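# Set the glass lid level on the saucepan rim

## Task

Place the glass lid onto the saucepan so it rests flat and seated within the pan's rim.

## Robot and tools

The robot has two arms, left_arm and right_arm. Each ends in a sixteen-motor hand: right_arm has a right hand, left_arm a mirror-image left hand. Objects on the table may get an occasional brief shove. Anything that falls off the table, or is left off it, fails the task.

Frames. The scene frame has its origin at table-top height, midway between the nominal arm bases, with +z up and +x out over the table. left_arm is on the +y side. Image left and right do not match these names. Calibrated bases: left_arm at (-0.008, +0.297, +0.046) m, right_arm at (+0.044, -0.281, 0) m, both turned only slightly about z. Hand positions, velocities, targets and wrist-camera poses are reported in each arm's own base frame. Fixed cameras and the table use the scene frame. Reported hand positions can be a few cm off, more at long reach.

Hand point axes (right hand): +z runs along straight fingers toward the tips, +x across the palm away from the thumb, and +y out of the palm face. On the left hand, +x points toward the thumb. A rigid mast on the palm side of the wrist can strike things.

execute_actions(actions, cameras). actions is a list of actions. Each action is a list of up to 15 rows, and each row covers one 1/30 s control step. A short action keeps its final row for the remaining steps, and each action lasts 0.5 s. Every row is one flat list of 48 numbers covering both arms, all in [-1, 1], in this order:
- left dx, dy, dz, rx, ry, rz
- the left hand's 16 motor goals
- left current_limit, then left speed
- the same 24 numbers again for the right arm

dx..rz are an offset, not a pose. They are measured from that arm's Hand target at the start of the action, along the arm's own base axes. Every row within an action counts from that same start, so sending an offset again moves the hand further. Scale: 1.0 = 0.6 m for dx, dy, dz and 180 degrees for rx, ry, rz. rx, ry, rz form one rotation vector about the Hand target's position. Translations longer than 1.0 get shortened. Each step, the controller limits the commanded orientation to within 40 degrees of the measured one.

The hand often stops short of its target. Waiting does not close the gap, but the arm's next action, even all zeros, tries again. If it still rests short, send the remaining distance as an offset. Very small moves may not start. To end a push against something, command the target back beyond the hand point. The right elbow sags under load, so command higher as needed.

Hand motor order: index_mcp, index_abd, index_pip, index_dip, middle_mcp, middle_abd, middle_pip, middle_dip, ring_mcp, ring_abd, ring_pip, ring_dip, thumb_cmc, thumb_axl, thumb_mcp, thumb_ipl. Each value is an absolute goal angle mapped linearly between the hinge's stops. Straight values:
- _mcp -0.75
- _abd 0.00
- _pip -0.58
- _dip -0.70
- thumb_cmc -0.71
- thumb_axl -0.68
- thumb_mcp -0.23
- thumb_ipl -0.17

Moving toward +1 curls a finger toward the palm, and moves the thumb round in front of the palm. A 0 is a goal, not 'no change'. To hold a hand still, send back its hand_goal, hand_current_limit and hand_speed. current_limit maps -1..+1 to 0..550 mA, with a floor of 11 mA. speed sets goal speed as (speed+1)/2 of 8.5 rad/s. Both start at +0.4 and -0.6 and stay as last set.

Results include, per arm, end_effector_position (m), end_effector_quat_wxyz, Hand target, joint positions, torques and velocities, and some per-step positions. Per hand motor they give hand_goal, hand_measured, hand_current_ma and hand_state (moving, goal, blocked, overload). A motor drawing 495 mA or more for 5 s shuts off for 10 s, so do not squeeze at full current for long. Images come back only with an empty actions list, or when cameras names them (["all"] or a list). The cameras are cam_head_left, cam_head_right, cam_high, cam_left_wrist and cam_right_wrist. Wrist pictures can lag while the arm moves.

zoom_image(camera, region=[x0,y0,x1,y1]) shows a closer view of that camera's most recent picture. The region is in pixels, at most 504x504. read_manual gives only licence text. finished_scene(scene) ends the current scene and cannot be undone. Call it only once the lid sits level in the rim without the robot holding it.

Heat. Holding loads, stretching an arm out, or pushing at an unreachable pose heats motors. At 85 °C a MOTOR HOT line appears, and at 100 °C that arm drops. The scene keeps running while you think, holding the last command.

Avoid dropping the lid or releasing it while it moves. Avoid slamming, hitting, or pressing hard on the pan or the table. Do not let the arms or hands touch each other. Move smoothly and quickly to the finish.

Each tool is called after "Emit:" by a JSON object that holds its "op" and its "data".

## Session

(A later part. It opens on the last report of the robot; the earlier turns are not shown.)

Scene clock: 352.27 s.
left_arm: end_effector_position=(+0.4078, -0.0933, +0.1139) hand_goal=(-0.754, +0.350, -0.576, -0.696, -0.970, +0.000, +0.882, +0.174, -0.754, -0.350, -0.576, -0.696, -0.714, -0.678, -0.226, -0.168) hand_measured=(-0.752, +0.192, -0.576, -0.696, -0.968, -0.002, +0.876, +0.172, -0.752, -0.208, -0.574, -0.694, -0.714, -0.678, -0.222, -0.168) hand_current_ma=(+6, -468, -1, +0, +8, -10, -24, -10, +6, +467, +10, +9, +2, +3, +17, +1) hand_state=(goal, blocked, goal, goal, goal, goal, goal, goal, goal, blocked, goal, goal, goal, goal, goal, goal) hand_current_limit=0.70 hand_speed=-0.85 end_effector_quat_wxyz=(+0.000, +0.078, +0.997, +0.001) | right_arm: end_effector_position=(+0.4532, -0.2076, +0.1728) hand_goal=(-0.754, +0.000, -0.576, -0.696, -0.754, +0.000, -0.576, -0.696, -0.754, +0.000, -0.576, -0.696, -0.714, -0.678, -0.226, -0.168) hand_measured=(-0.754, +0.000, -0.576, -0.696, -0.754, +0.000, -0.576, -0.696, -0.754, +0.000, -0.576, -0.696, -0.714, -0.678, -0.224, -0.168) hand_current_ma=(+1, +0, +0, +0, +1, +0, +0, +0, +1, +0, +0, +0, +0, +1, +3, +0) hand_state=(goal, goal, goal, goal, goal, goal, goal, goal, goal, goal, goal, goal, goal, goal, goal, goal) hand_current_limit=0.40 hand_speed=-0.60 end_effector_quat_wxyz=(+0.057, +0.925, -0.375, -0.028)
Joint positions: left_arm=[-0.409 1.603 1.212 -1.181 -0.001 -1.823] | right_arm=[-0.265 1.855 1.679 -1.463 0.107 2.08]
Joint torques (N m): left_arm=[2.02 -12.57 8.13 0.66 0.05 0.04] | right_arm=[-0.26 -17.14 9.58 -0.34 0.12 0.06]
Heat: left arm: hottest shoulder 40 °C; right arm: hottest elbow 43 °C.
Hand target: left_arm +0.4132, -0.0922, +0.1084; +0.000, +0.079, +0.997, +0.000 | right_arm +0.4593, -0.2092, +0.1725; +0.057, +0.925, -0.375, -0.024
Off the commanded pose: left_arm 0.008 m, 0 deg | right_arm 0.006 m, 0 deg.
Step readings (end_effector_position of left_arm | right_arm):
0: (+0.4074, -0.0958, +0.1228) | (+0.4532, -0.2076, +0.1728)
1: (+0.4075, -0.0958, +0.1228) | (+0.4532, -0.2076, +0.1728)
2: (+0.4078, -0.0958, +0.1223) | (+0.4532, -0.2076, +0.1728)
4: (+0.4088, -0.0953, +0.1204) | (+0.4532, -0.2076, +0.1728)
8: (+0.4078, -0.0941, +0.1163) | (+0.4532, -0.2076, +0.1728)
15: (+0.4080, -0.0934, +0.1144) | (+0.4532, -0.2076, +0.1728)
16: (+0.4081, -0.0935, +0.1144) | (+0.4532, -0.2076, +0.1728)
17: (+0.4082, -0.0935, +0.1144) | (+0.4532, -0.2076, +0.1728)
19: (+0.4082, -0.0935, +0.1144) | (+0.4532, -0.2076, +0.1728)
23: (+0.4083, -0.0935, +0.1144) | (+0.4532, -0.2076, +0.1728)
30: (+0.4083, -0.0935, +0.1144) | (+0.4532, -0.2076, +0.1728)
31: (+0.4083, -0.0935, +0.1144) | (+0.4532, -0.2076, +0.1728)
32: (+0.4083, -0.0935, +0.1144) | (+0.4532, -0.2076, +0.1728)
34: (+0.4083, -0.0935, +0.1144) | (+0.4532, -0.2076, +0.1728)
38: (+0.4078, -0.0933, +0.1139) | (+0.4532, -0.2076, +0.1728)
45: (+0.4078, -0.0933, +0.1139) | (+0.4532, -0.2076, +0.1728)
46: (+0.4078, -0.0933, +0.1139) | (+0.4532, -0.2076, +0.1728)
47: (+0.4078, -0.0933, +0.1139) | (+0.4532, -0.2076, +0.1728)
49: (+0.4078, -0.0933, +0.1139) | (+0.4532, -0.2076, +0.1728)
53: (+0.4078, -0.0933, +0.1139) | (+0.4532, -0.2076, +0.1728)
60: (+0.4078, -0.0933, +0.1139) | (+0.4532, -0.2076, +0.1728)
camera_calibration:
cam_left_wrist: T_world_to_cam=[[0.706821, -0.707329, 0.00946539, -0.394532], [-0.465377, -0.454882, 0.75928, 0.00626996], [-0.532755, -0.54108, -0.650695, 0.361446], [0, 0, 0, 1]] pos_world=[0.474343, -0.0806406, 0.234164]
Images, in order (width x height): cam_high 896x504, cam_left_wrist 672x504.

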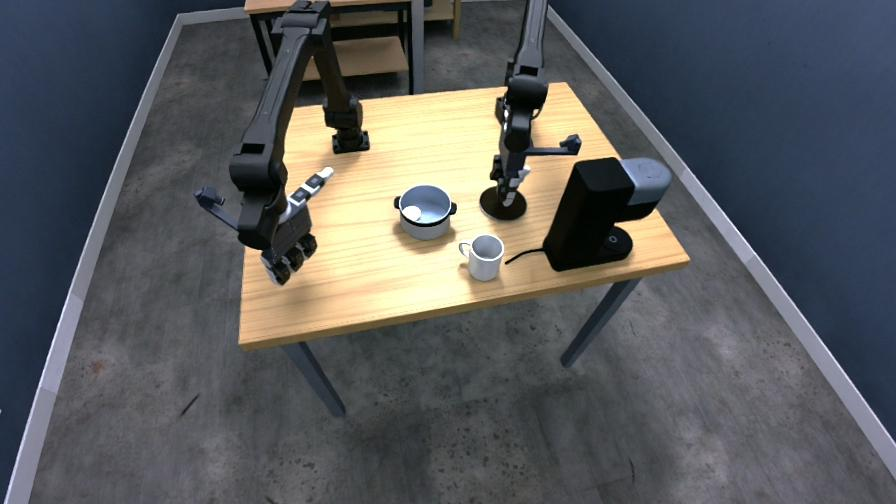

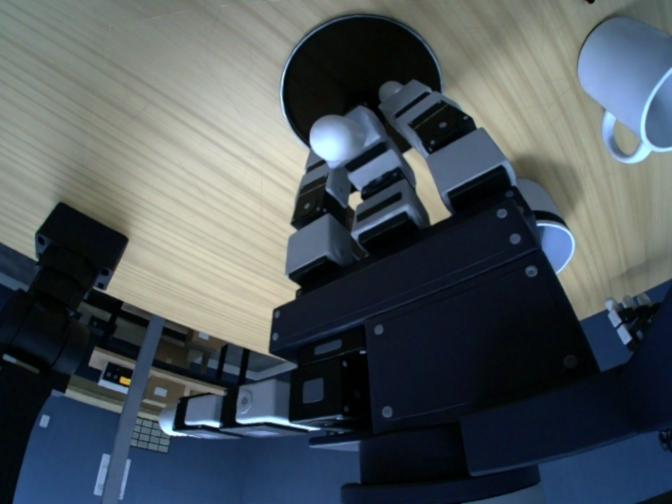

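Emit:
{"op": "execute_actions", "data": {"actions": [[[0,0,0.025,0,0,0,-0.754,0.35,-0.576,-0.696,-0.97,0,0.883,0.174,-0.754,-0.35,-0.576,-0.696,-0.714,-0.678,-0.226,-0.168,0.7,-0.85,0,0,0,0,0,0,-0.754,0,-0.576,-0.696,-0.754,0,-0.576,-0.696,-0.754,0,-0.576,-0.696,-0.714,-0.678,-0.226,-0.168,0.4,-0.6]],[[0,0,0.025,0,0,0,-0.754,0.35,-0.576,-0.696,-0.97,0,0.883,0.174,-0.754,-0.35,-0.576,-0.696,-0.714,-0.678,-0.226,-0.168,0.7,-0.85,0,0,0,0,0,0,-0.754,0,-0.576,-0.696,-0.754,0,-0.576,-0.696,-0.754,0,-0.576,-0.696,-0.714,-0.678,-0.226,-0.168,0.4,-0.6]],[[0,0,0.025,0,0,0,-0.754,0.35,-0.576,-0.696,-0.97,0,0.883,0.174,-0.754,-0.35,-0.576,-0.696,-0.714,-0.678,-0.226,-0.168,0.7,-0.85,0,0,0,0,0,0,-0.754,0,-0.576,-0.696,-0.754,0,-0.576,-0.696,-0.754,0,-0.576,-0.696,-0.714,-0.678,-0.226,-0.168,0.4,-0.6]],[[0,0,0.025,0,0,0,-0.754,0.35,-0.576,-0.696,-0.97,0,0.883,0.174,-0.754,-0.35,-0.576,-0.696,-0.714,-0.678,-0.226,-0.168,0.7,-0.85,0,0,0,0,0,0,-0.754,0,-0.576,-0.696,-0.754,0,-0.576,-0.696,-0.754,0,-0.576,-0.696,-0.714,-0.678,-0.226,-0.168,0.4,-0.6]]], "cameras": ["cam_high","cam_left_wrist"]}}

Emit:
{"op": "zoom_image", "data": {"camera": "cam_high", "region": [420, 110, 560, 250]}}

Scene clock: 363.13 s.
left_arm: end_effector_position=(+0.3960, -0.0881, +0.1351) hand_goal=(-0.754, +0.350, -0.576, -0.696, -0.970, +0.000, +0.882, +0.174, -0.754, -0.350, -0.576, -0.696, -0.714, -0.678, -0.226, -0.168) hand_measured=(-0.752, +0.194, -0.576, -0.696, -0.968, -0.002, +0.876, +0.172, -0.752, -0.208, -0.574, -0.694, -0.714, -0.678, -0.222, -0.168) hand_current_ma=(+5, -468, -1, +0, +8, -10, -24, -10, +6, +467, +10, +9, +2, +3, +17, +1) hand_state=(goal, blocked, goal, goal, goal, goal, goal, goal, goal, blocked, goal, goal, goal, goal, goal, goal) hand_current_limit=0.70 hand_speed=-0.85 end_effector_quat_wxyz=(-0.036, +0.078, +0.996, +0.013) | right_arm: end_effector_position=(+0.4532, -0.2076, +0.1728) hand_goal=(-0.754, +0.000, -0.576, -0.696, -0.754, +0.000, -0.576, -0.696, -0.754, +0.000, -0.576, -0.696, -0.714, -0.678, -0.226, -0.168) hand_measured=(-0.754, +0.000, -0.576, -0.696, -0.754, +0.000, -0.576, -0.696, -0.754, +0.000, -0.576, -0.696, -0.714, -0.678, -0.224, -0.168) hand_current_ma=(+1, +0, +0, +0, +1, +0, +0, +0, +1, +0, +0, +0, +0, +1, +3, +0) hand_state=(goal, goal, goal, goal, goal, goal, goal, goal, goal, goal, goal, goal, goal, goal, goal, goal) hand_current_limit=0.40 hand_speed=-0.60 end_effector_quat_wxyz=(+0.057, +0.925, -0.375, -0.028)
Joint positions: left_arm=[-0.409 1.6 1.256 -1.304 -0.001 -1.823] | right_arm=[-0.265 1.855 1.679 -1.463 0.107 2.08]
Joint torques (N m): left_arm=[1.96 -16.62 12.77 -0.88 0.02 0.03] | right_arm=[-0.38 -17.08 9.61 -0.36 0.12 0.05]
Heat: left arm: hottest shoulder 40 °C; right arm: hottest elbow 43 °C.
Hand target: left_arm +0.4132, -0.0922, +0.1683; +0.000, +0.079, +0.997, +0.000 | right_arm +0.4593, -0.2092, +0.1725; +0.057, +0.925, -0.375, -0.024
Off the commanded pose: left_arm 0.038 m, 4 deg | right_arm 0.006 m, 0 deg.
Step readings (end_effector_position of left_arm | right_arm):
0: (+0.4078, -0.0933, +0.1139) | (+0.4532, -0.2076, +0.1728)
1: (+0.4078, -0.0933, +0.1139) | (+0.4532, -0.2076, +0.1728)
2: (+0.4078, -0.0933, +0.1139) | (+0.4532, -0.2076, +0.1728)
4: (+0.4078, -0.0933, +0.1139) | (+0.4532, -0.2076, +0.1728)
8: (+0.4067, -0.0928, +0.1141) | (+0.4532, -0.2076, +0.1728)
15: (+0.4067, -0.0928, +0.1141) | (+0.4532, -0.2076, +0.1728)
16: (+0.4067, -0.0928, +0.1141) | (+0.4532, -0.2076, +0.1728)
17: (+0.4061, -0.0925, +0.1142) | (+0.4532, -0.2076, +0.1728)
19: (+0.4034, -0.0914, +0.1148) | (+0.4532, -0.2076, +0.1728)
23: (+0.3990, -0.0895, +0.1158) | (+0.4532, -0.2076, +0.1728)
30: (+0.3978, -0.0889, +0.1161) | (+0.4532, -0.2076, +0.1728)
31: (+0.3977, -0.0889, +0.1161) | (+0.4532, -0.2076, +0.1728)
32: (+0.3974, -0.0888, +0.1166) | (+0.4532, -0.2076, +0.1728)
34: (+0.3959, -0.0881, +0.1183) | (+0.4532, -0.2076, +0.1728)
38: (+0.3942, -0.0874, +0.1213) | (+0.4532, -0.2076, +0.1728)
45: (+0.3950, -0.0877, +0.1231) | (+0.4532, -0.2076, +0.1728)
46: (+0.3951, -0.0878, +0.1234) | (+0.4532, -0.2076, +0.1728)
47: (+0.3948, -0.0877, +0.1241) | (+0.4532, -0.2076, +0.1728)
49: (+0.3941, -0.0873, +0.1265) | (+0.4532, -0.2076, +0.1728)
53: (+0.3949, -0.0877, +0.1317) | (+0.4532, -0.2076, +0.1728)
60: (+0.3964, -0.0883, +0.1350) | (+0.4532, -0.2076, +0.1728)
camera_calibration:
cam_left_wrist: T_world_to_cam=[[0.704795, -0.706868, -0.0600124, -0.372509], [-0.41288, -0.477515, 0.775571, -0.0379591], [-0.576883, -0.521841, -0.628401, 0.387927], [0, 0, 0, 1]] pos_world=[0.470658, -0.0790039, 0.250859]
Images, in order (width x height): cam_high 896x504, cam_left_wrist 672x504.

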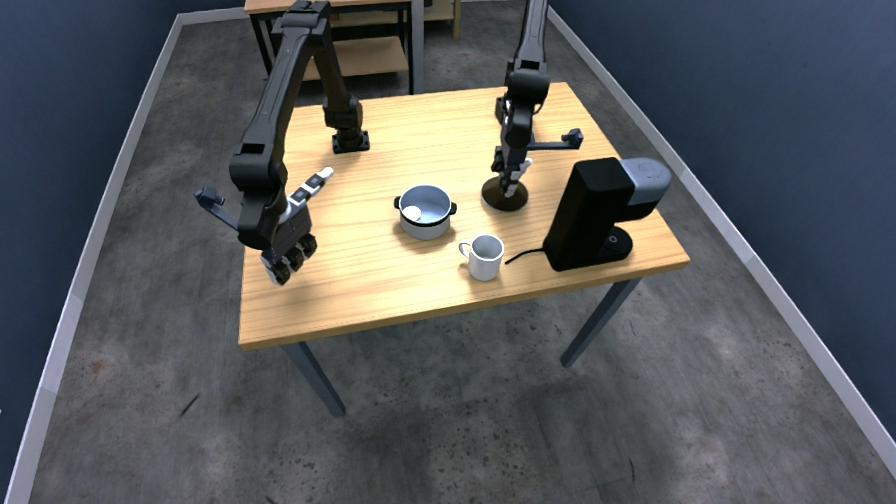

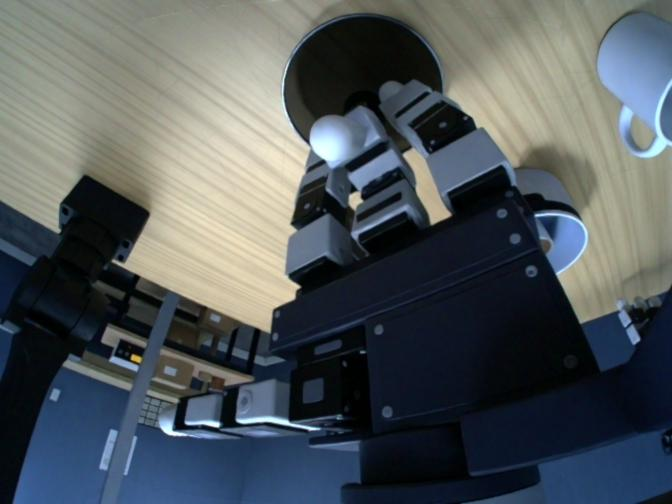

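Scaled by 3.600 from the camera's 896x504 image, which has a finer 1280x720 frame.

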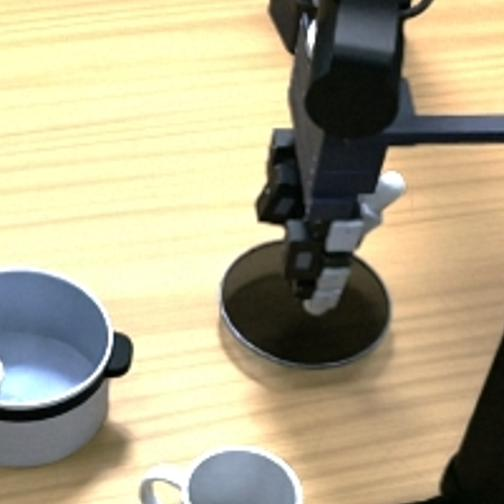

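Emit:
{"op": "execute_actions", "data": {"actions": [[[0,0,0.035,-0.005,-0.01,0,-0.754,0.35,-0.576,-0.696,-0.97,0,0.883,0.174,-0.754,-0.35,-0.576,-0.696,-0.714,-0.678,-0.226,-0.168,0.7,-0.85,0,0,0,0,0,0,-0.754,0,-0.576,-0.696,-0.754,0,-0.576,-0.696,-0.754,0,-0.576,-0.696,-0.714,-0.678,-0.226,-0.168,0.4,-0.6]],[[0,0,0.035,-0.005,-0.01,0,-0.754,0.35,-0.576,-0.696,-0.97,0,0.883,0.174,-0.754,-0.35,-0.576,-0.696,-0.714,-0.678,-0.226,-0.168,0.7,-0.85,0,0,0,0,0,0,-0.754,0,-0.576,-0.696,-0.754,0,-0.576,-0.696,-0.754,0,-0.576,-0.696,-0.714,-0.678,-0.226,-0.168,0.4,-0.6]],[[0,0,0.035,0,0,0,-0.754,0.35,-0.576,-0.696,-0.97,0,0.883,0.174,-0.754,-0.35,-0.576,-0.696,-0.714,-0.678,-0.226,-0.168,0.7,-0.85,0,0,0,0,0,0,-0.754,0,-0.576,-0.696,-0.754,0,-0.576,-0.696,-0.754,0,-0.576,-0.696,-0.714,-0.678,-0.226,-0.168,0.4,-0.6]],[[0,0,0.025,0,0,0,-0.754,0.35,-0.576,-0.696,-0.97,0,0.883,0.174,-0.754,-0.35,-0.576,-0.696,-0.714,-0.678,-0.226,-0.168,0.7,-0.85,0,0,0,0,0,0,-0.754,0,-0.576,-0.696,-0.754,0,-0.576,-0.696,-0.754,0,-0.576,-0.696,-0.714,-0.678,-0.226,-0.168,0.4,-0.6]]], "cameras": ["cam_high","cam_head_left"]}}

Scene clock: 372.53 s.
left_arm: end_effector_position=(+0.4008, -0.0902, +0.2105) hand_goal=(-0.754, +0.350, -0.576, -0.696, -0.970, +0.000, +0.882, +0.174, -0.754, -0.350, -0.576, -0.696, -0.714, -0.678, -0.226, -0.168) hand_measured=(-0.752, +0.194, -0.576, -0.696, -0.968, -0.002, +0.876, +0.172, -0.752, -0.208, -0.574, -0.694, -0.714, -0.678, -0.222, -0.168) hand_current_ma=(+5, -468, -1, +0, +8, -10, -24, -10, +6, +467, +10, +9, +2, +3, +17, +1) hand_state=(goal, blocked, goal, goal, goal, goal, goal, goal, goal, blocked, goal, goal, goal, goal, goal, goal) hand_current_limit=0.70 hand_speed=-0.85 end_effector_quat_wxyz=(-0.004, +0.078, +0.997, +0.001) | right_arm: end_effector_position=(+0.4532, -0.2076, +0.1728) hand_goal=(-0.754, +0.000, -0.576, -0.696, -0.754, +0.000, -0.576, -0.696, -0.754, +0.000, -0.576, -0.696, -0.714, -0.678, -0.226, -0.168) hand_measured=(-0.754, +0.000, -0.576, -0.696, -0.754, +0.000, -0.576, -0.696, -0.754, +0.000, -0.576, -0.696, -0.714, -0.678, -0.224, -0.168) hand_current_ma=(+1, +0, +0, +0, +1, +0, +0, +0, +1, +0, +0, +0, +0, +1, +3, +0) hand_state=(goal, goal, goal, goal, goal, goal, goal, goal, goal, goal, goal, goal, goal, goal, goal, goal) hand_current_limit=0.40 hand_speed=-0.60 end_effector_quat_wxyz=(+0.057, +0.925, -0.375, -0.028)
Joint positions: left_arm=[-0.407 1.521 1.378 -1.437 0.001 -1.821] | right_arm=[-0.265 1.855 1.679 -1.463 0.107 2.08]
Joint torques (N m): left_arm=[2.02 -15.62 13.76 -0.9 0.1 0.03] | right_arm=[-0.21 -17.2 9.61 -0.38 0.11 0.06]
Heat: left arm: hottest shoulder 40 °C; right arm: hottest elbow 43 °C.
Hand target: left_arm +0.4132, -0.0922, +0.2463; +0.033, +0.079, +0.996, -0.013 | right_arm +0.4593, -0.2092, +0.1725; +0.057, +0.925, -0.375, -0.024
Off the commanded pose: left_arm 0.038 m, 5 deg | right_arm 0.006 m, 0 deg.
Step readings (end_effector_position of left_arm | right_arm):
0: (+0.3960, -0.0881, +0.1351) | (+0.4532, -0.2076, +0.1728)
1: (+0.3960, -0.0881, +0.1351) | (+0.4532, -0.2076, +0.1728)
2: (+0.3959, -0.0881, +0.1357) | (+0.4532, -0.2076, +0.1728)
4: (+0.3949, -0.0877, +0.1381) | (+0.4532, -0.2076, +0.1728)
8: (+0.3941, -0.0873, +0.1478) | (+0.4532, -0.2076, +0.1728)
15: (+0.3980, -0.0888, +0.1590) | (+0.4532, -0.2076, +0.1728)
16: (+0.3981, -0.0890, +0.1591) | (+0.4532, -0.2076, +0.1728)
17: (+0.3979, -0.0889, +0.1593) | (+0.4532, -0.2076, +0.1728)
19: (+0.3966, -0.0885, +0.1607) | (+0.4532, -0.2076, +0.1728)
23: (+0.3953, -0.0878, +0.1672) | (+0.4532, -0.2076, +0.1728)
30: (+0.3979, -0.0889, +0.1773) | (+0.4532, -0.2076, +0.1728)
31: (+0.3980, -0.0889, +0.1779) | (+0.4532, -0.2076, +0.1728)
32: (+0.3979, -0.0888, +0.1788) | (+0.4532, -0.2076, +0.1728)
34: (+0.3969, -0.0884, +0.1823) | (+0.4532, -0.2076, +0.1728)
38: (+0.3977, -0.0888, +0.1911) | (+0.4532, -0.2076, +0.1728)
45: (+0.3998, -0.0897, +0.1964) | (+0.4532, -0.2076, +0.1728)
46: (+0.3996, -0.0896, +0.1966) | (+0.4532, -0.2076, +0.1728)
47: (+0.3993, -0.0895, +0.1974) | (+0.4532, -0.2076, +0.1728)
49: (+0.3982, -0.0890, +0.2000) | (+0.4532, -0.2076, +0.1728)
53: (+0.3989, -0.0894, +0.2066) | (+0.4532, -0.2076, +0.1728)
60: (+0.4008, -0.0902, +0.2105) | (+0.4532, -0.2076, +0.1728)
Images, in order (width x height): cam_head_left 896x504, cam_high 896x504.

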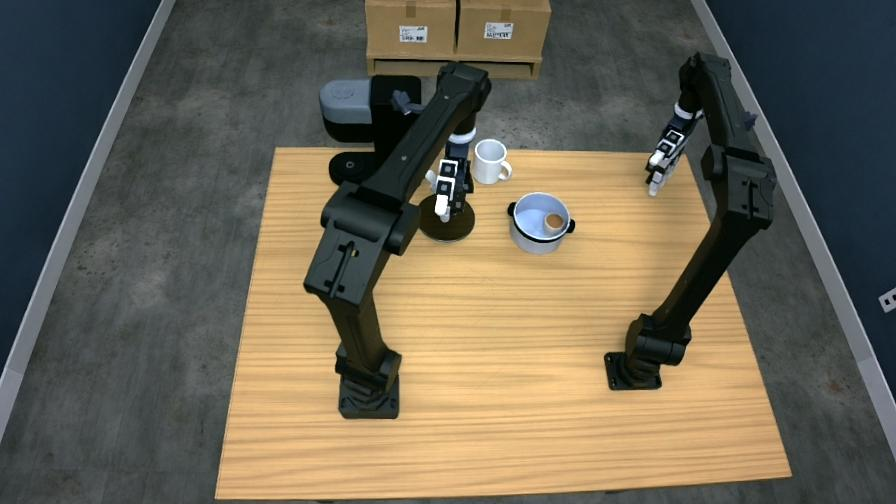

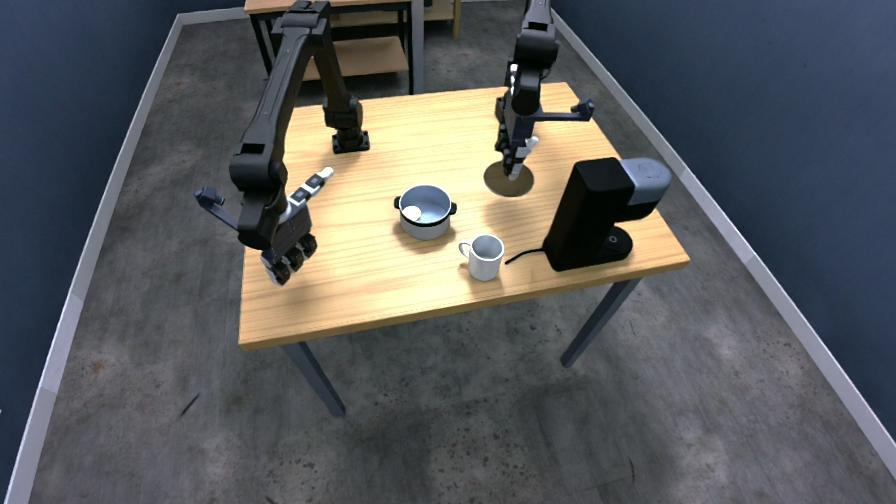

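Emit:
{"op": "execute_actions", "data": {"actions": [[[0.004,-0.025,0,0,0,-0.007,-0.754,0.35,-0.576,-0.696,-0.97,0,0.883,0.174,-0.754,-0.35,-0.576,-0.696,-0.714,-0.678,-0.226,-0.168,0.7,-0.85,0,0,0,0,0,0,-0.754,0,-0.576,-0.696,-0.754,0,-0.576,-0.696,-0.754,0,-0.576,-0.696,-0.714,-0.678,-0.226,-0.168,0.4,-0.6]],[[0.0085,-0.0515,0,0,0,-0.014,-0.754,0.35,-0.576,-0.696,-0.97,0,0.883,0.174,-0.754,-0.35,-0.576,-0.696,-0.714,-0.678,-0.226,-0.168,0.7,-0.85,0,0,0,0,0,0,-0.754,0,-0.576,-0.696,-0.754,0,-0.576,-0.696,-0.754,0,-0.576,-0.696,-0.714,-0.678,-0.226,-0.168,0.4,-0.6]],[[0.0085,-0.0515,0,0,0,-0.014,-0.754,0.35,-0.576,-0.696,-0.97,0,0.883,0.174,-0.754,-0.35,-0.576,-0.696,-0.714,-0.678,-0.226,-0.168,0.7,-0.85,0,0,0,0,0,0,-0.754,0,-0.576,-0.696,-0.754,0,-0.576,-0.696,-0.754,0,-0.576,-0.696,-0.714,-0.678,-0.226,-0.168,0.4,-0.6]],[[0.0085,-0.0515,0,0,0,-0.014,-0.754,0.35,-0.576,-0.696,-0.97,0,0.883,0.174,-0.754,-0.35,-0.576,-0.696,-0.714,-0.678,-0.226,-0.168,0.7,-0.85,0,0,0,0,0,0,-0.754,0,-0.576,-0.696,-0.754,0,-0.576,-0.696,-0.754,0,-0.576,-0.696,-0.714,-0.678,-0.226,-0.168,0.4,-0.6]],[[0.0085,-0.0515,0,0,0,-0.014,-0.754,0.35,-0.576,-0.696,-0.97,0,0.883,0.174,-0.754,-0.35,-0.576,-0.696,-0.714,-0.678,-0.226,-0.168,0.7,-0.85,0,0,0,0,0,0,-0.754,0,-0.576,-0.696,-0.754,0,-0.576,-0.696,-0.754,0,-0.576,-0.696,-0.714,-0.678,-0.226,-0.168,0.4,-0.6]],[[0.0085,-0.0515,0,0,0,-0.014,-0.754,0.35,-0.576,-0.696,-0.97,0,0.883,0.174,-0.754,-0.35,-0.576,-0.696,-0.714,-0.678,-0.226,-0.168,0.7,-0.85,0,0,0,0,0,0,-0.754,0,-0.576,-0.696,-0.754,0,-0.576,-0.696,-0.754,0,-0.576,-0.696,-0.714,-0.678,-0.226,-0.168,0.4,-0.6]],[[0.0085,-0.0515,0,0,0,-0.014,-0.754,0.35,-0.576,-0.696,-0.97,0,0.883,0.174,-0.754,-0.35,-0.576,-0.696,-0.714,-0.678,-0.226,-0.168,0.7,-0.85,0,0,0,0,0,0,-0.754,0,-0.576,-0.696,-0.754,0,-0.576,-0.696,-0.754,0,-0.576,-0.696,-0.714,-0.678,-0.226,-0.168,0.4,-0.6]]], "cameras": ["all"]}}

Emit:
{"op": "zoom_image", "data": {"camera": "cam_high", "region": [360, 130, 500, 270]}}

Emit:
{"op": "zoom_image", "data": {"camera": "cam_head_left", "region": [470, 150, 600, 280]}}

Emit:
{"op": "zoom_image", "data": {"camera": "cam_head_right", "region": [470, 150, 600, 280]}}

Scene clock: 395.50 s.
left_arm: end_effector_position=(+0.4378, -0.2858, +0.2357) hand_goal=(-0.754, +0.350, -0.576, -0.696, -0.970, +0.000, +0.882, +0.174, -0.754, -0.350, -0.576, -0.696, -0.714, -0.678, -0.226, -0.168) hand_measured=(-0.754, +0.344, -0.578, -0.696, -0.968, -0.002, +0.876, +0.172, -0.754, -0.344, -0.576, -0.696, -0.714, -0.678, -0.222, -0.168) hand_current_ma=(+2, -19, -4, +0, +7, -10, -24, -10, +2, +21, -3, +2, +2, +3, +17, +1) hand_state=(goal, goal, goal, goal, goal, goal, goal, goal, goal, goal, goal, goal, goal, goal, goal, goal) hand_current_limit=0.70 hand_speed=-0.85 end_effector_quat_wxyz=(+0.021, +0.223, +0.975, -0.013) | right_arm: end_effector_position=(+0.4532, -0.2076, +0.1728) hand_goal=(-0.754, +0.000, -0.576, -0.696, -0.754, +0.000, -0.576, -0.696, -0.754, +0.000, -0.576, -0.696, -0.714, -0.678, -0.226, -0.168) hand_measured=(-0.754, +0.000, -0.576, -0.696, -0.754, +0.000, -0.576, -0.696, -0.754, +0.000, -0.576, -0.696, -0.714, -0.678, -0.224, -0.168) hand_current_ma=(+1, +0, +0, +0, +1, +0, +0, +0, +1, +0, +0, +0, +0, +1, +3, +0) hand_state=(goal, goal, goal, goal, goal, goal, goal, goal, goal, goal, goal, goal, goal, goal, goal, goal) hand_current_limit=0.40 hand_speed=-0.60 end_effector_quat_wxyz=(+0.057, +0.925, -0.375, -0.028)
Joint positions: left_arm=[-0.722 1.782 1.779 -1.518 0.002 -1.844] | right_arm=[-0.265 1.855 1.679 -1.463 0.107 2.08]
Joint torques (N m): left_arm=[1.49 -15.97 12.96 -0.39 0 -0.11] | right_arm=[-0.38 -17.08 9.54 -0.38 0.11 0.05]
Motor temperatures (°C): left_arm=[37 40 41 31 30 31] | right_arm=[28 39 43 30 30 28]
Heat: left arm: hottest elbow 41 °C; right arm: hottest elbow 43 °C.
Hand target: left_arm +0.4463, -0.2925, +0.2463; +0.031, +0.220, +0.975, -0.018 | right_arm +0.4593, -0.2092, +0.1725; +0.057, +0.925, -0.375, -0.024
Off the commanded pose: left_arm 0.015 m, 1 deg | right_arm 0.006 m, 0 deg.
Step readings (end_effector_position of left_arm | right_arm):
0: (+0.4002, -0.0899, +0.2107) | (+0.4532, -0.2076, +0.1728)
1: (+0.4002, -0.0899, +0.2107) | (+0.4532, -0.2076, +0.1728)
2: (+0.4005, -0.0900, +0.2110) | (+0.4532, -0.2076, +0.1728)
4: (+0.4008, -0.0913, +0.2121) | (+0.4532, -0.2076, +0.1728)
8: (+0.4027, -0.0948, +0.2156) | (+0.4532, -0.2076, +0.1728)
15: (+0.4034, -0.0992, +0.2175) | (+0.4532, -0.2076, +0.1728)
16: (+0.4034, -0.0996, +0.2175) | (+0.4532, -0.2076, +0.1728)
17: (+0.4033, -0.1011, +0.2181) | (+0.4532, -0.2076, +0.1728)
19: (+0.4042, -0.1054, +0.2202) | (+0.4532, -0.2076, +0.1728)
23: (+0.4070, -0.1217, +0.2254) | (+0.4532, -0.2076, +0.1728)
30: (+0.4075, -0.1323, +0.2256) | (+0.4532, -0.2076, +0.1728)
31: (+0.4077, -0.1324, +0.2251) | (+0.4532, -0.2076, +0.1728)
32: (+0.4079, -0.1335, +0.2250) | (+0.4532, -0.2076, +0.1728)
34: (+0.4100, -0.1377, +0.2252) | (+0.4532, -0.2076, +0.1728)
38: (+0.4138, -0.1520, +0.2241) | (+0.4532, -0.2076, +0.1728)
45: (+0.4130, -0.1615, +0.2223) | (+0.4532, -0.2076, +0.1728)
46: (+0.4131, -0.1616, +0.2227) | (+0.4532, -0.2076, +0.1728)
47: (+0.4132, -0.1628, +0.2234) | (+0.4532, -0.2076, +0.1728)
49: (+0.4158, -0.1678, +0.2258) | (+0.4532, -0.2076, +0.1728)
53: (+0.4217, -0.1846, +0.2342) | (+0.4532, -0.2076, +0.1728)
60: (+0.4212, -0.1943, +0.2375) | (+0.4532, -0.2076, +0.1728)
61: (+0.4212, -0.1943, +0.2373) | (+0.4532, -0.2076, +0.1728)
62: (+0.4215, -0.1952, +0.2370) | (+0.4532, -0.2076, +0.1728)
64: (+0.4246, -0.1997, +0.2373) | (+0.4532, -0.2076, +0.1728)
68: (+0.4288, -0.2154, +0.2356) | (+0.4532, -0.2076, +0.1728)
75: (+0.4260, -0.2242, +0.2326) | (+0.4532, -0.2076, +0.1728)
76: (+0.4263, -0.2245, +0.2332) | (+0.4532, -0.2076, +0.1728)
77: (+0.4266, -0.2254, +0.2340) | (+0.4532, -0.2076, +0.1728)
79: (+0.4301, -0.2301, +0.2366) | (+0.4532, -0.2076, +0.1728)
83: (+0.4349, -0.2458, +0.2387) | (+0.4532, -0.2076, +0.1728)
90: (+0.4319, -0.2548, +0.2338) | (+0.4532, -0.2076, +0.1728)
91: (+0.4320, -0.2549, +0.2340) | (+0.4532, -0.2076, +0.1728)
92: (+0.4323, -0.2558, +0.2342) | (+0.4532, -0.2076, +0.1728)
94: (+0.4359, -0.2609, +0.2363) | (+0.4532, -0.2076, +0.1728)
98: (+0.4408, -0.2761, +0.2379) | (+0.4532, -0.2076, +0.1728)
105: (+0.4373, -0.2853, +0.2347) | (+0.4532, -0.2076, +0.1728)
camera_calibration:
cam_left_wrist: T_world_to_cam=[[0.470777, -0.880288, 0.0588452, -0.510777], [-0.604497, -0.273264, 0.748271, -0.0444322], [-0.642614, -0.38784, -0.660778, 0.446847], [0, 0, 0, 1]] pos_world=[0.500753, -0.288467, 0.358571]

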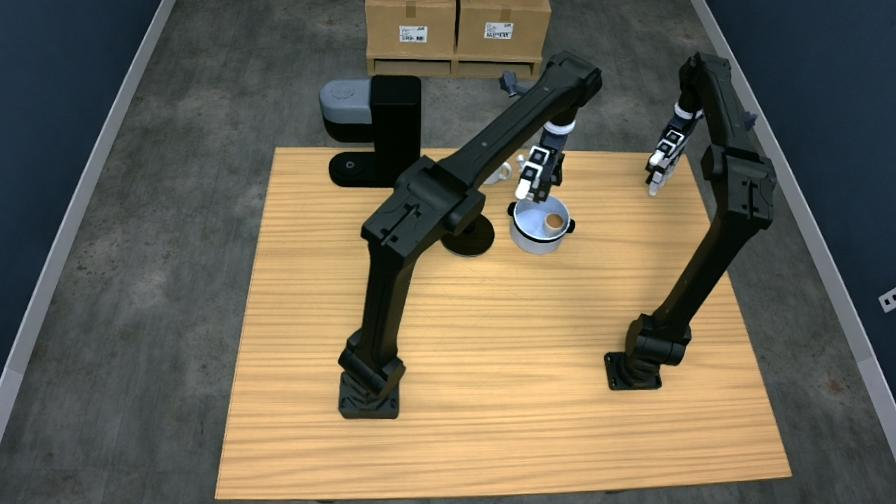

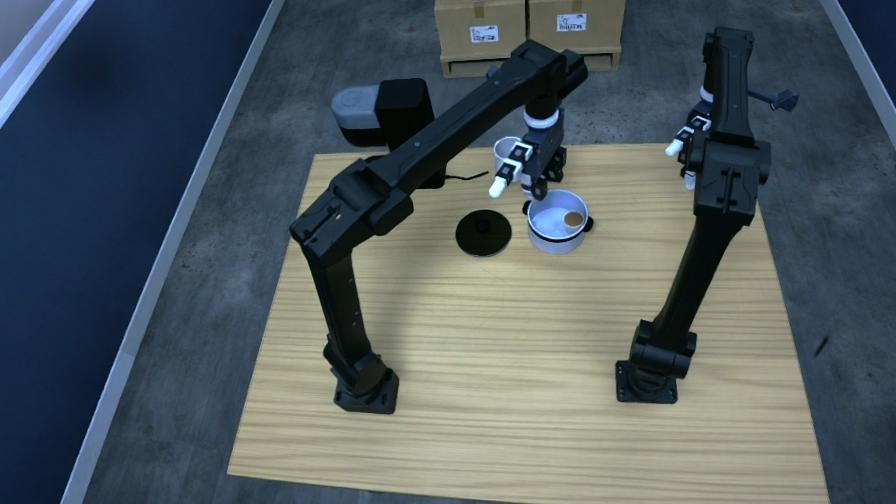

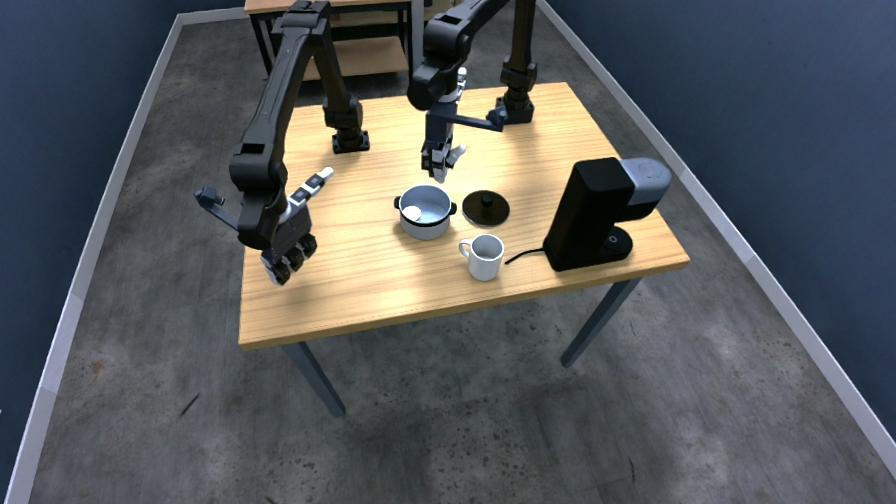

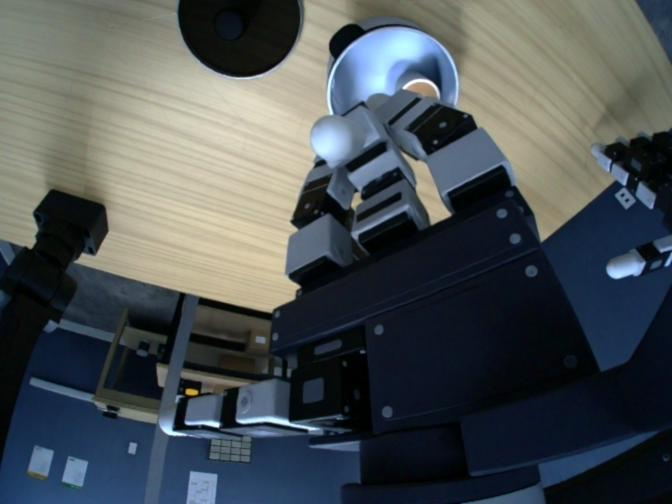

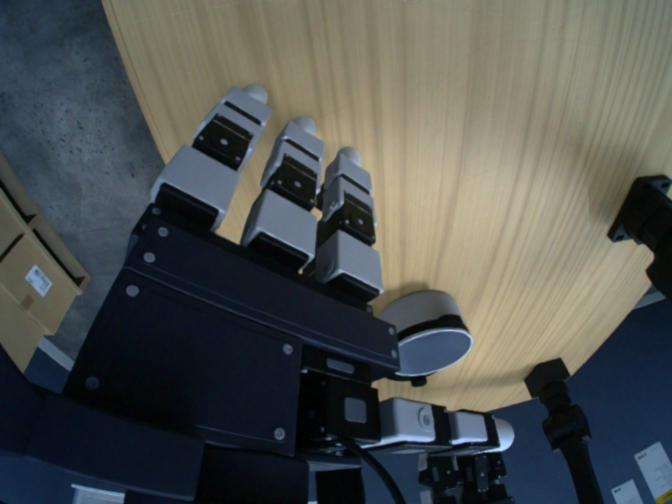

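Scaled by 3.600 from the camera's 896x504 image, which has a finer 1280x720 frame.

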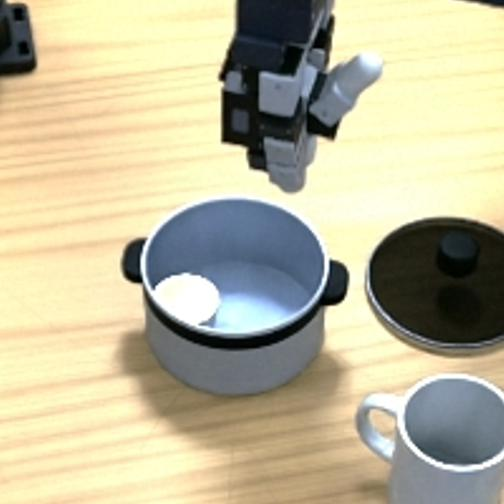

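Scaled by 3.877 from the camera's 896x504 image, which has a finer 1280x720 frame.

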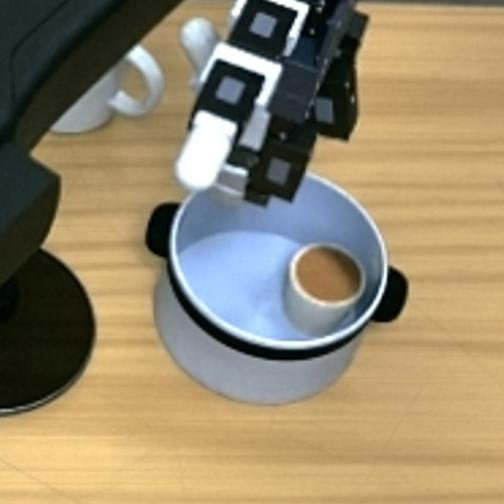

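Scaled by 3.877 from the camera's 896x504 image, which has a finer 1280x720 frame.

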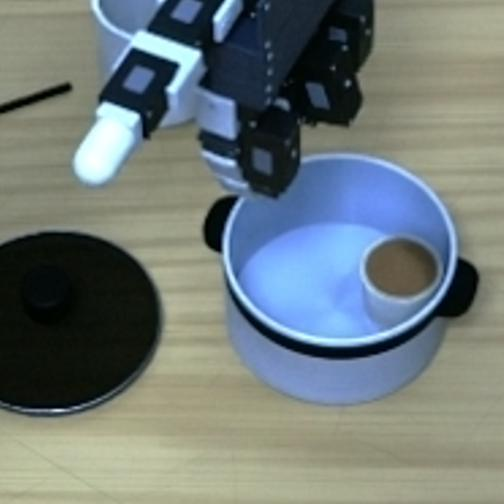

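Emit:
{"op": "execute_actions", "data": {"actions": [[[-0.0072,0.06,0,0.0155,0.0167,0,-0.754,0,-0.576,-0.696,-0.97,0,0.883,0.174,-0.754,0,-0.576,-0.696,-0.714,-0.678,-0.226,-0.168,0.7,-0.6,0,0,0,0,0,0,-0.754,0,-0.576,-0.696,-0.754,0,-0.576,-0.696,-0.754,0,-0.576,-0.696,-0.714,-0.678,-0.226,-0.168,0.4,-0.6]],[[-0.0072,0.085,0,0,0,0,-0.754,0,-0.576,-0.696,-0.97,0,0.883,0.174,-0.754,0,-0.576,-0.696,-0.714,-0.678,-0.226,-0.168,0.7,-0.6,0,0,0,0,0,0,-0.754,0,-0.576,-0.696,-0.754,0,-0.576,-0.696,-0.754,0,-0.576,-0.696,-0.714,-0.678,-0.226,-0.168,0.4,-0.6]],[[-0.0072,0.0875,-0.05,0,0,0,-0.754,0,-0.576,-0.696,-0.97,0,0.883,0.174,-0.754,0,-0.576,-0.696,-0.714,-0.678,-0.226,-0.168,0.7,-0.6,0,0,0,0,0,0,-0.754,0,-0.576,-0.696,-0.754,0,-0.576,-0.696,-0.754,0,-0.576,-0.696,-0.714,-0.678,-0.226,-0.168,0.4,-0.6]],[[0,0,-0.08,0,0,0,-0.754,0,-0.576,-0.696,-0.97,0,0.883,0.174,-0.754,0,-0.576,-0.696,-0.714,-0.678,-0.226,-0.168,0.7,-0.6,0,0,0,0,0,0,-0.754,0,-0.576,-0.696,-0.754,0,-0.576,-0.696,-0.754,0,-0.576,-0.696,-0.714,-0.678,-0.226,-0.168,0.4,-0.6]]], "cameras": ["cam_high","cam_left_wrist","cam_head_left","cam_head_right"]}}

Emit:
{"op": "zoom_image", "data": {"camera": "cam_left_wrist", "region": [250, 0, 550, 200]}}

Emit:
{"op": "zoom_image", "data": {"camera": "cam_head_left", "region": [425, 190, 505, 270]}}

Emit:
{"op": "zoom_image", "data": {"camera": "cam_head_right", "region": [440, 190, 520, 270]}}

Scene clock: 421.13 s.
left_arm: end_effector_position=(+0.4289, -0.1480, +0.1678) hand_goal=(-0.754, +0.000, -0.576, -0.696, -0.970, +0.000, +0.882, +0.174, -0.754, +0.000, -0.576, -0.696, -0.714, -0.678, -0.226, -0.168) hand_measured=(-0.754, +0.002, -0.578, -0.696, -0.968, -0.002, +0.876, +0.172, -0.754, -0.002, -0.576, -0.696, -0.714, -0.678, -0.222, -0.168) hand_current_ma=(+2, +8, -4, +0, +6, -9, -24, -10, +3, -4, -3, +2, +2, +3, +18, +1) hand_state=(goal, goal, goal, goal, goal, goal, goal, goal, goal, goal, goal, goal, goal, goal, goal, goal) hand_current_limit=0.70 hand_speed=-0.60 end_effector_quat_wxyz=(-0.009, +0.213, +0.977, +0.004) | right_arm: end_effector_position=(+0.4532, -0.2076, +0.1728) hand_goal=(-0.754, +0.000, -0.576, -0.696, -0.754, +0.000, -0.576, -0.696, -0.754, +0.000, -0.576, -0.696, -0.714, -0.678, -0.226, -0.168) hand_measured=(-0.754, +0.000, -0.576, -0.696, -0.754, +0.000, -0.576, -0.696, -0.754, +0.000, -0.576, -0.696, -0.714, -0.678, -0.224, -0.168) hand_current_ma=(+1, +0, +0, +0, +1, +0, +0, +0, +1, +0, +0, +0, +0, +1, +3, +0) hand_state=(goal, goal, goal, goal, goal, goal, goal, goal, goal, goal, goal, goal, goal, goal, goal, goal) hand_current_limit=0.40 hand_speed=-0.60 end_effector_quat_wxyz=(+0.057, +0.925, -0.375, -0.028)
Joint positions: left_arm=[-0.515 1.623 1.384 -1.35 -0.002 -1.657] | right_arm=[-0.265 1.855 1.679 -1.463 0.107 2.08]
Joint torques (N m): left_arm=[0.97 -14.04 8.77 0.66 0.06 0.04] | right_arm=[-0.32 -17.03 9.63 -0.32 0.11 0.04]
Heat: left arm: hottest shoulder 39 °C; right arm: hottest elbow 43 °C.
Hand target: left_arm +0.4333, -0.1530, +0.1684; +0.000, +0.220, +0.975, +0.000 | right_arm +0.4593, -0.2092, +0.1725; +0.057, +0.925, -0.375, -0.024
Off the commanded pose: left_arm 0.007 m, 1 deg | right_arm 0.006 m, 0 deg.
Step readings (end_effector_position of left_arm | right_arm):
0: (+0.4378, -0.2858, +0.2357) | (+0.4532, -0.2076, +0.1728)
1: (+0.4376, -0.2856, +0.2357) | (+0.4532, -0.2076, +0.1728)
2: (+0.4372, -0.2839, +0.2359) | (+0.4532, -0.2076, +0.1728)
4: (+0.4355, -0.2794, +0.2365) | (+0.4532, -0.2076, +0.1728)
8: (+0.4373, -0.2670, +0.2375) | (+0.4532, -0.2076, +0.1728)
15: (+0.4421, -0.2568, +0.2379) | (+0.4532, -0.2076, +0.1728)
16: (+0.4421, -0.2564, +0.2377) | (+0.4532, -0.2076, +0.1728)
17: (+0.4417, -0.2542, +0.2365) | (+0.4532, -0.2076, +0.1728)
19: (+0.4365, -0.2455, +0.2324) | (+0.4532, -0.2076, +0.1728)
23: (+0.4309, -0.2195, +0.2271) | (+0.4532, -0.2076, +0.1728)
30: (+0.4362, -0.2021, +0.2355) | (+0.4532, -0.2076, +0.1728)
31: (+0.4362, -0.2017, +0.2352) | (+0.4532, -0.2076, +0.1728)
32: (+0.4357, -0.1998, +0.2333) | (+0.4532, -0.2076, +0.1728)
34: (+0.4309, -0.1921, +0.2246) | (+0.4532, -0.2076, +0.1728)
38: (+0.4228, -0.1641, +0.2085) | (+0.4532, -0.2076, +0.1728)
45: (+0.4310, -0.1492, +0.2027) | (+0.4532, -0.2076, +0.1728)
46: (+0.4313, -0.1495, +0.2024) | (+0.4532, -0.2076, +0.1728)
47: (+0.4322, -0.1499, +0.2006) | (+0.4532, -0.2076, +0.1728)
49: (+0.4321, -0.1500, +0.1923) | (+0.4532, -0.2076, +0.1728)
53: (+0.4279, -0.1476, +0.1732) | (+0.4532, -0.2076, +0.1728)
60: (+0.4285, -0.1478, +0.1679) | (+0.4532, -0.2076, +0.1728)
camera_calibration:
cam_left_wrist: T_world_to_cam=[[0.48948, -0.871997, -0.00550113, -0.377263], [-0.559483, -0.318882, 0.765044, 0.00974689], [-0.668871, -0.371396, -0.643954, 0.460582], [0, 0, 0, 1]] pos_world=[0.498186, -0.154805, 0.287062]
Images, in order (width x height): cam_head_left 896x504, cam_head_right 896x504, cam_high 896x504, cam_left_wrist 672x504.

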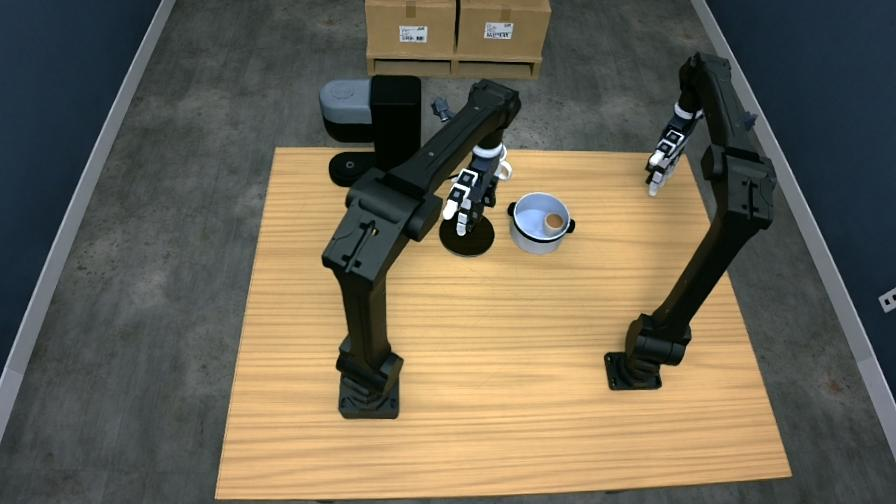

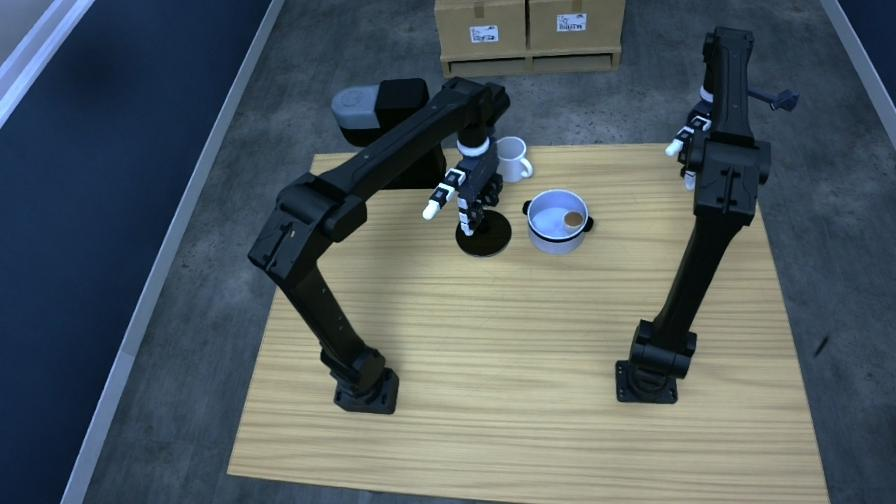

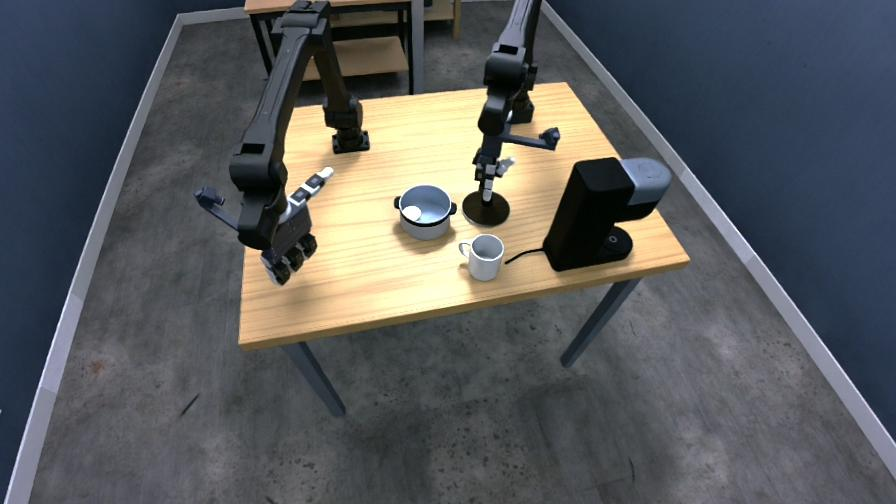

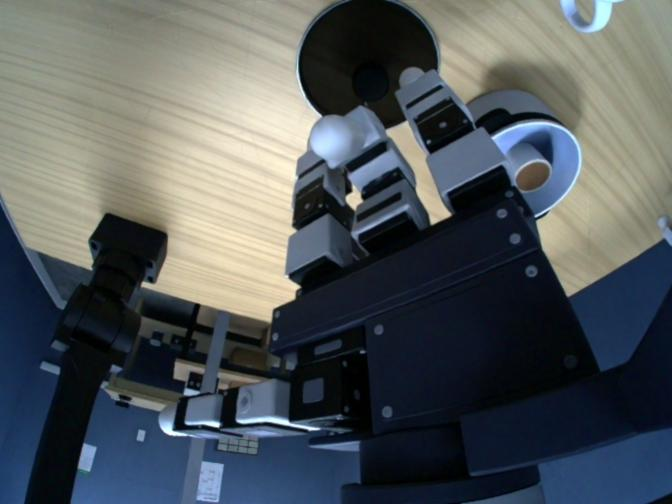

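Scaled by 1.680 from the camera's 672x504 image, which has a finer 960x720 frame.

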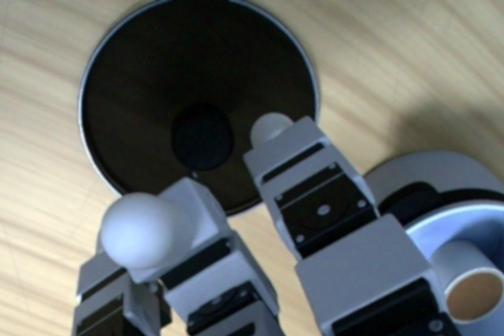

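Scaled by 6.300 from the camera's 896x504 image, which has a finer 1280x720 frame.

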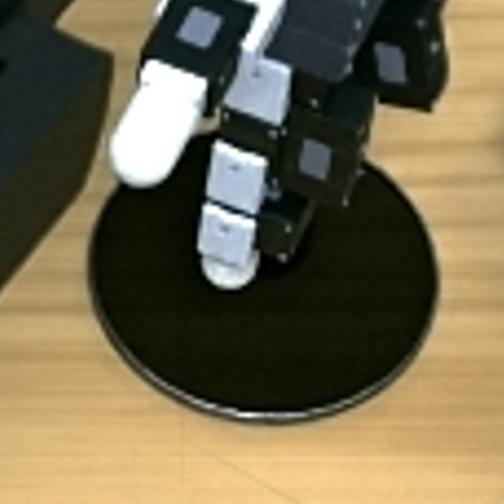

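Scaled by 6.300 from the camera's 896x504 image, which has a finer 1280x720 frame.

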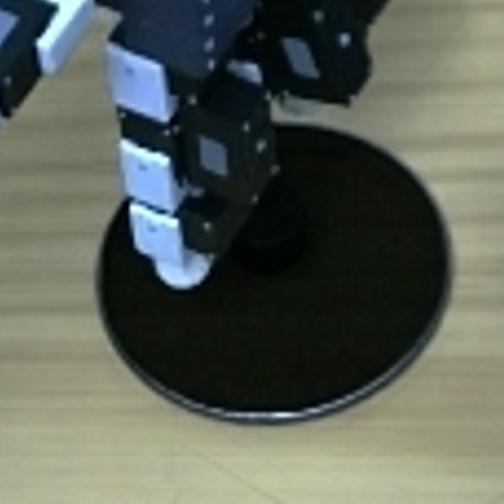

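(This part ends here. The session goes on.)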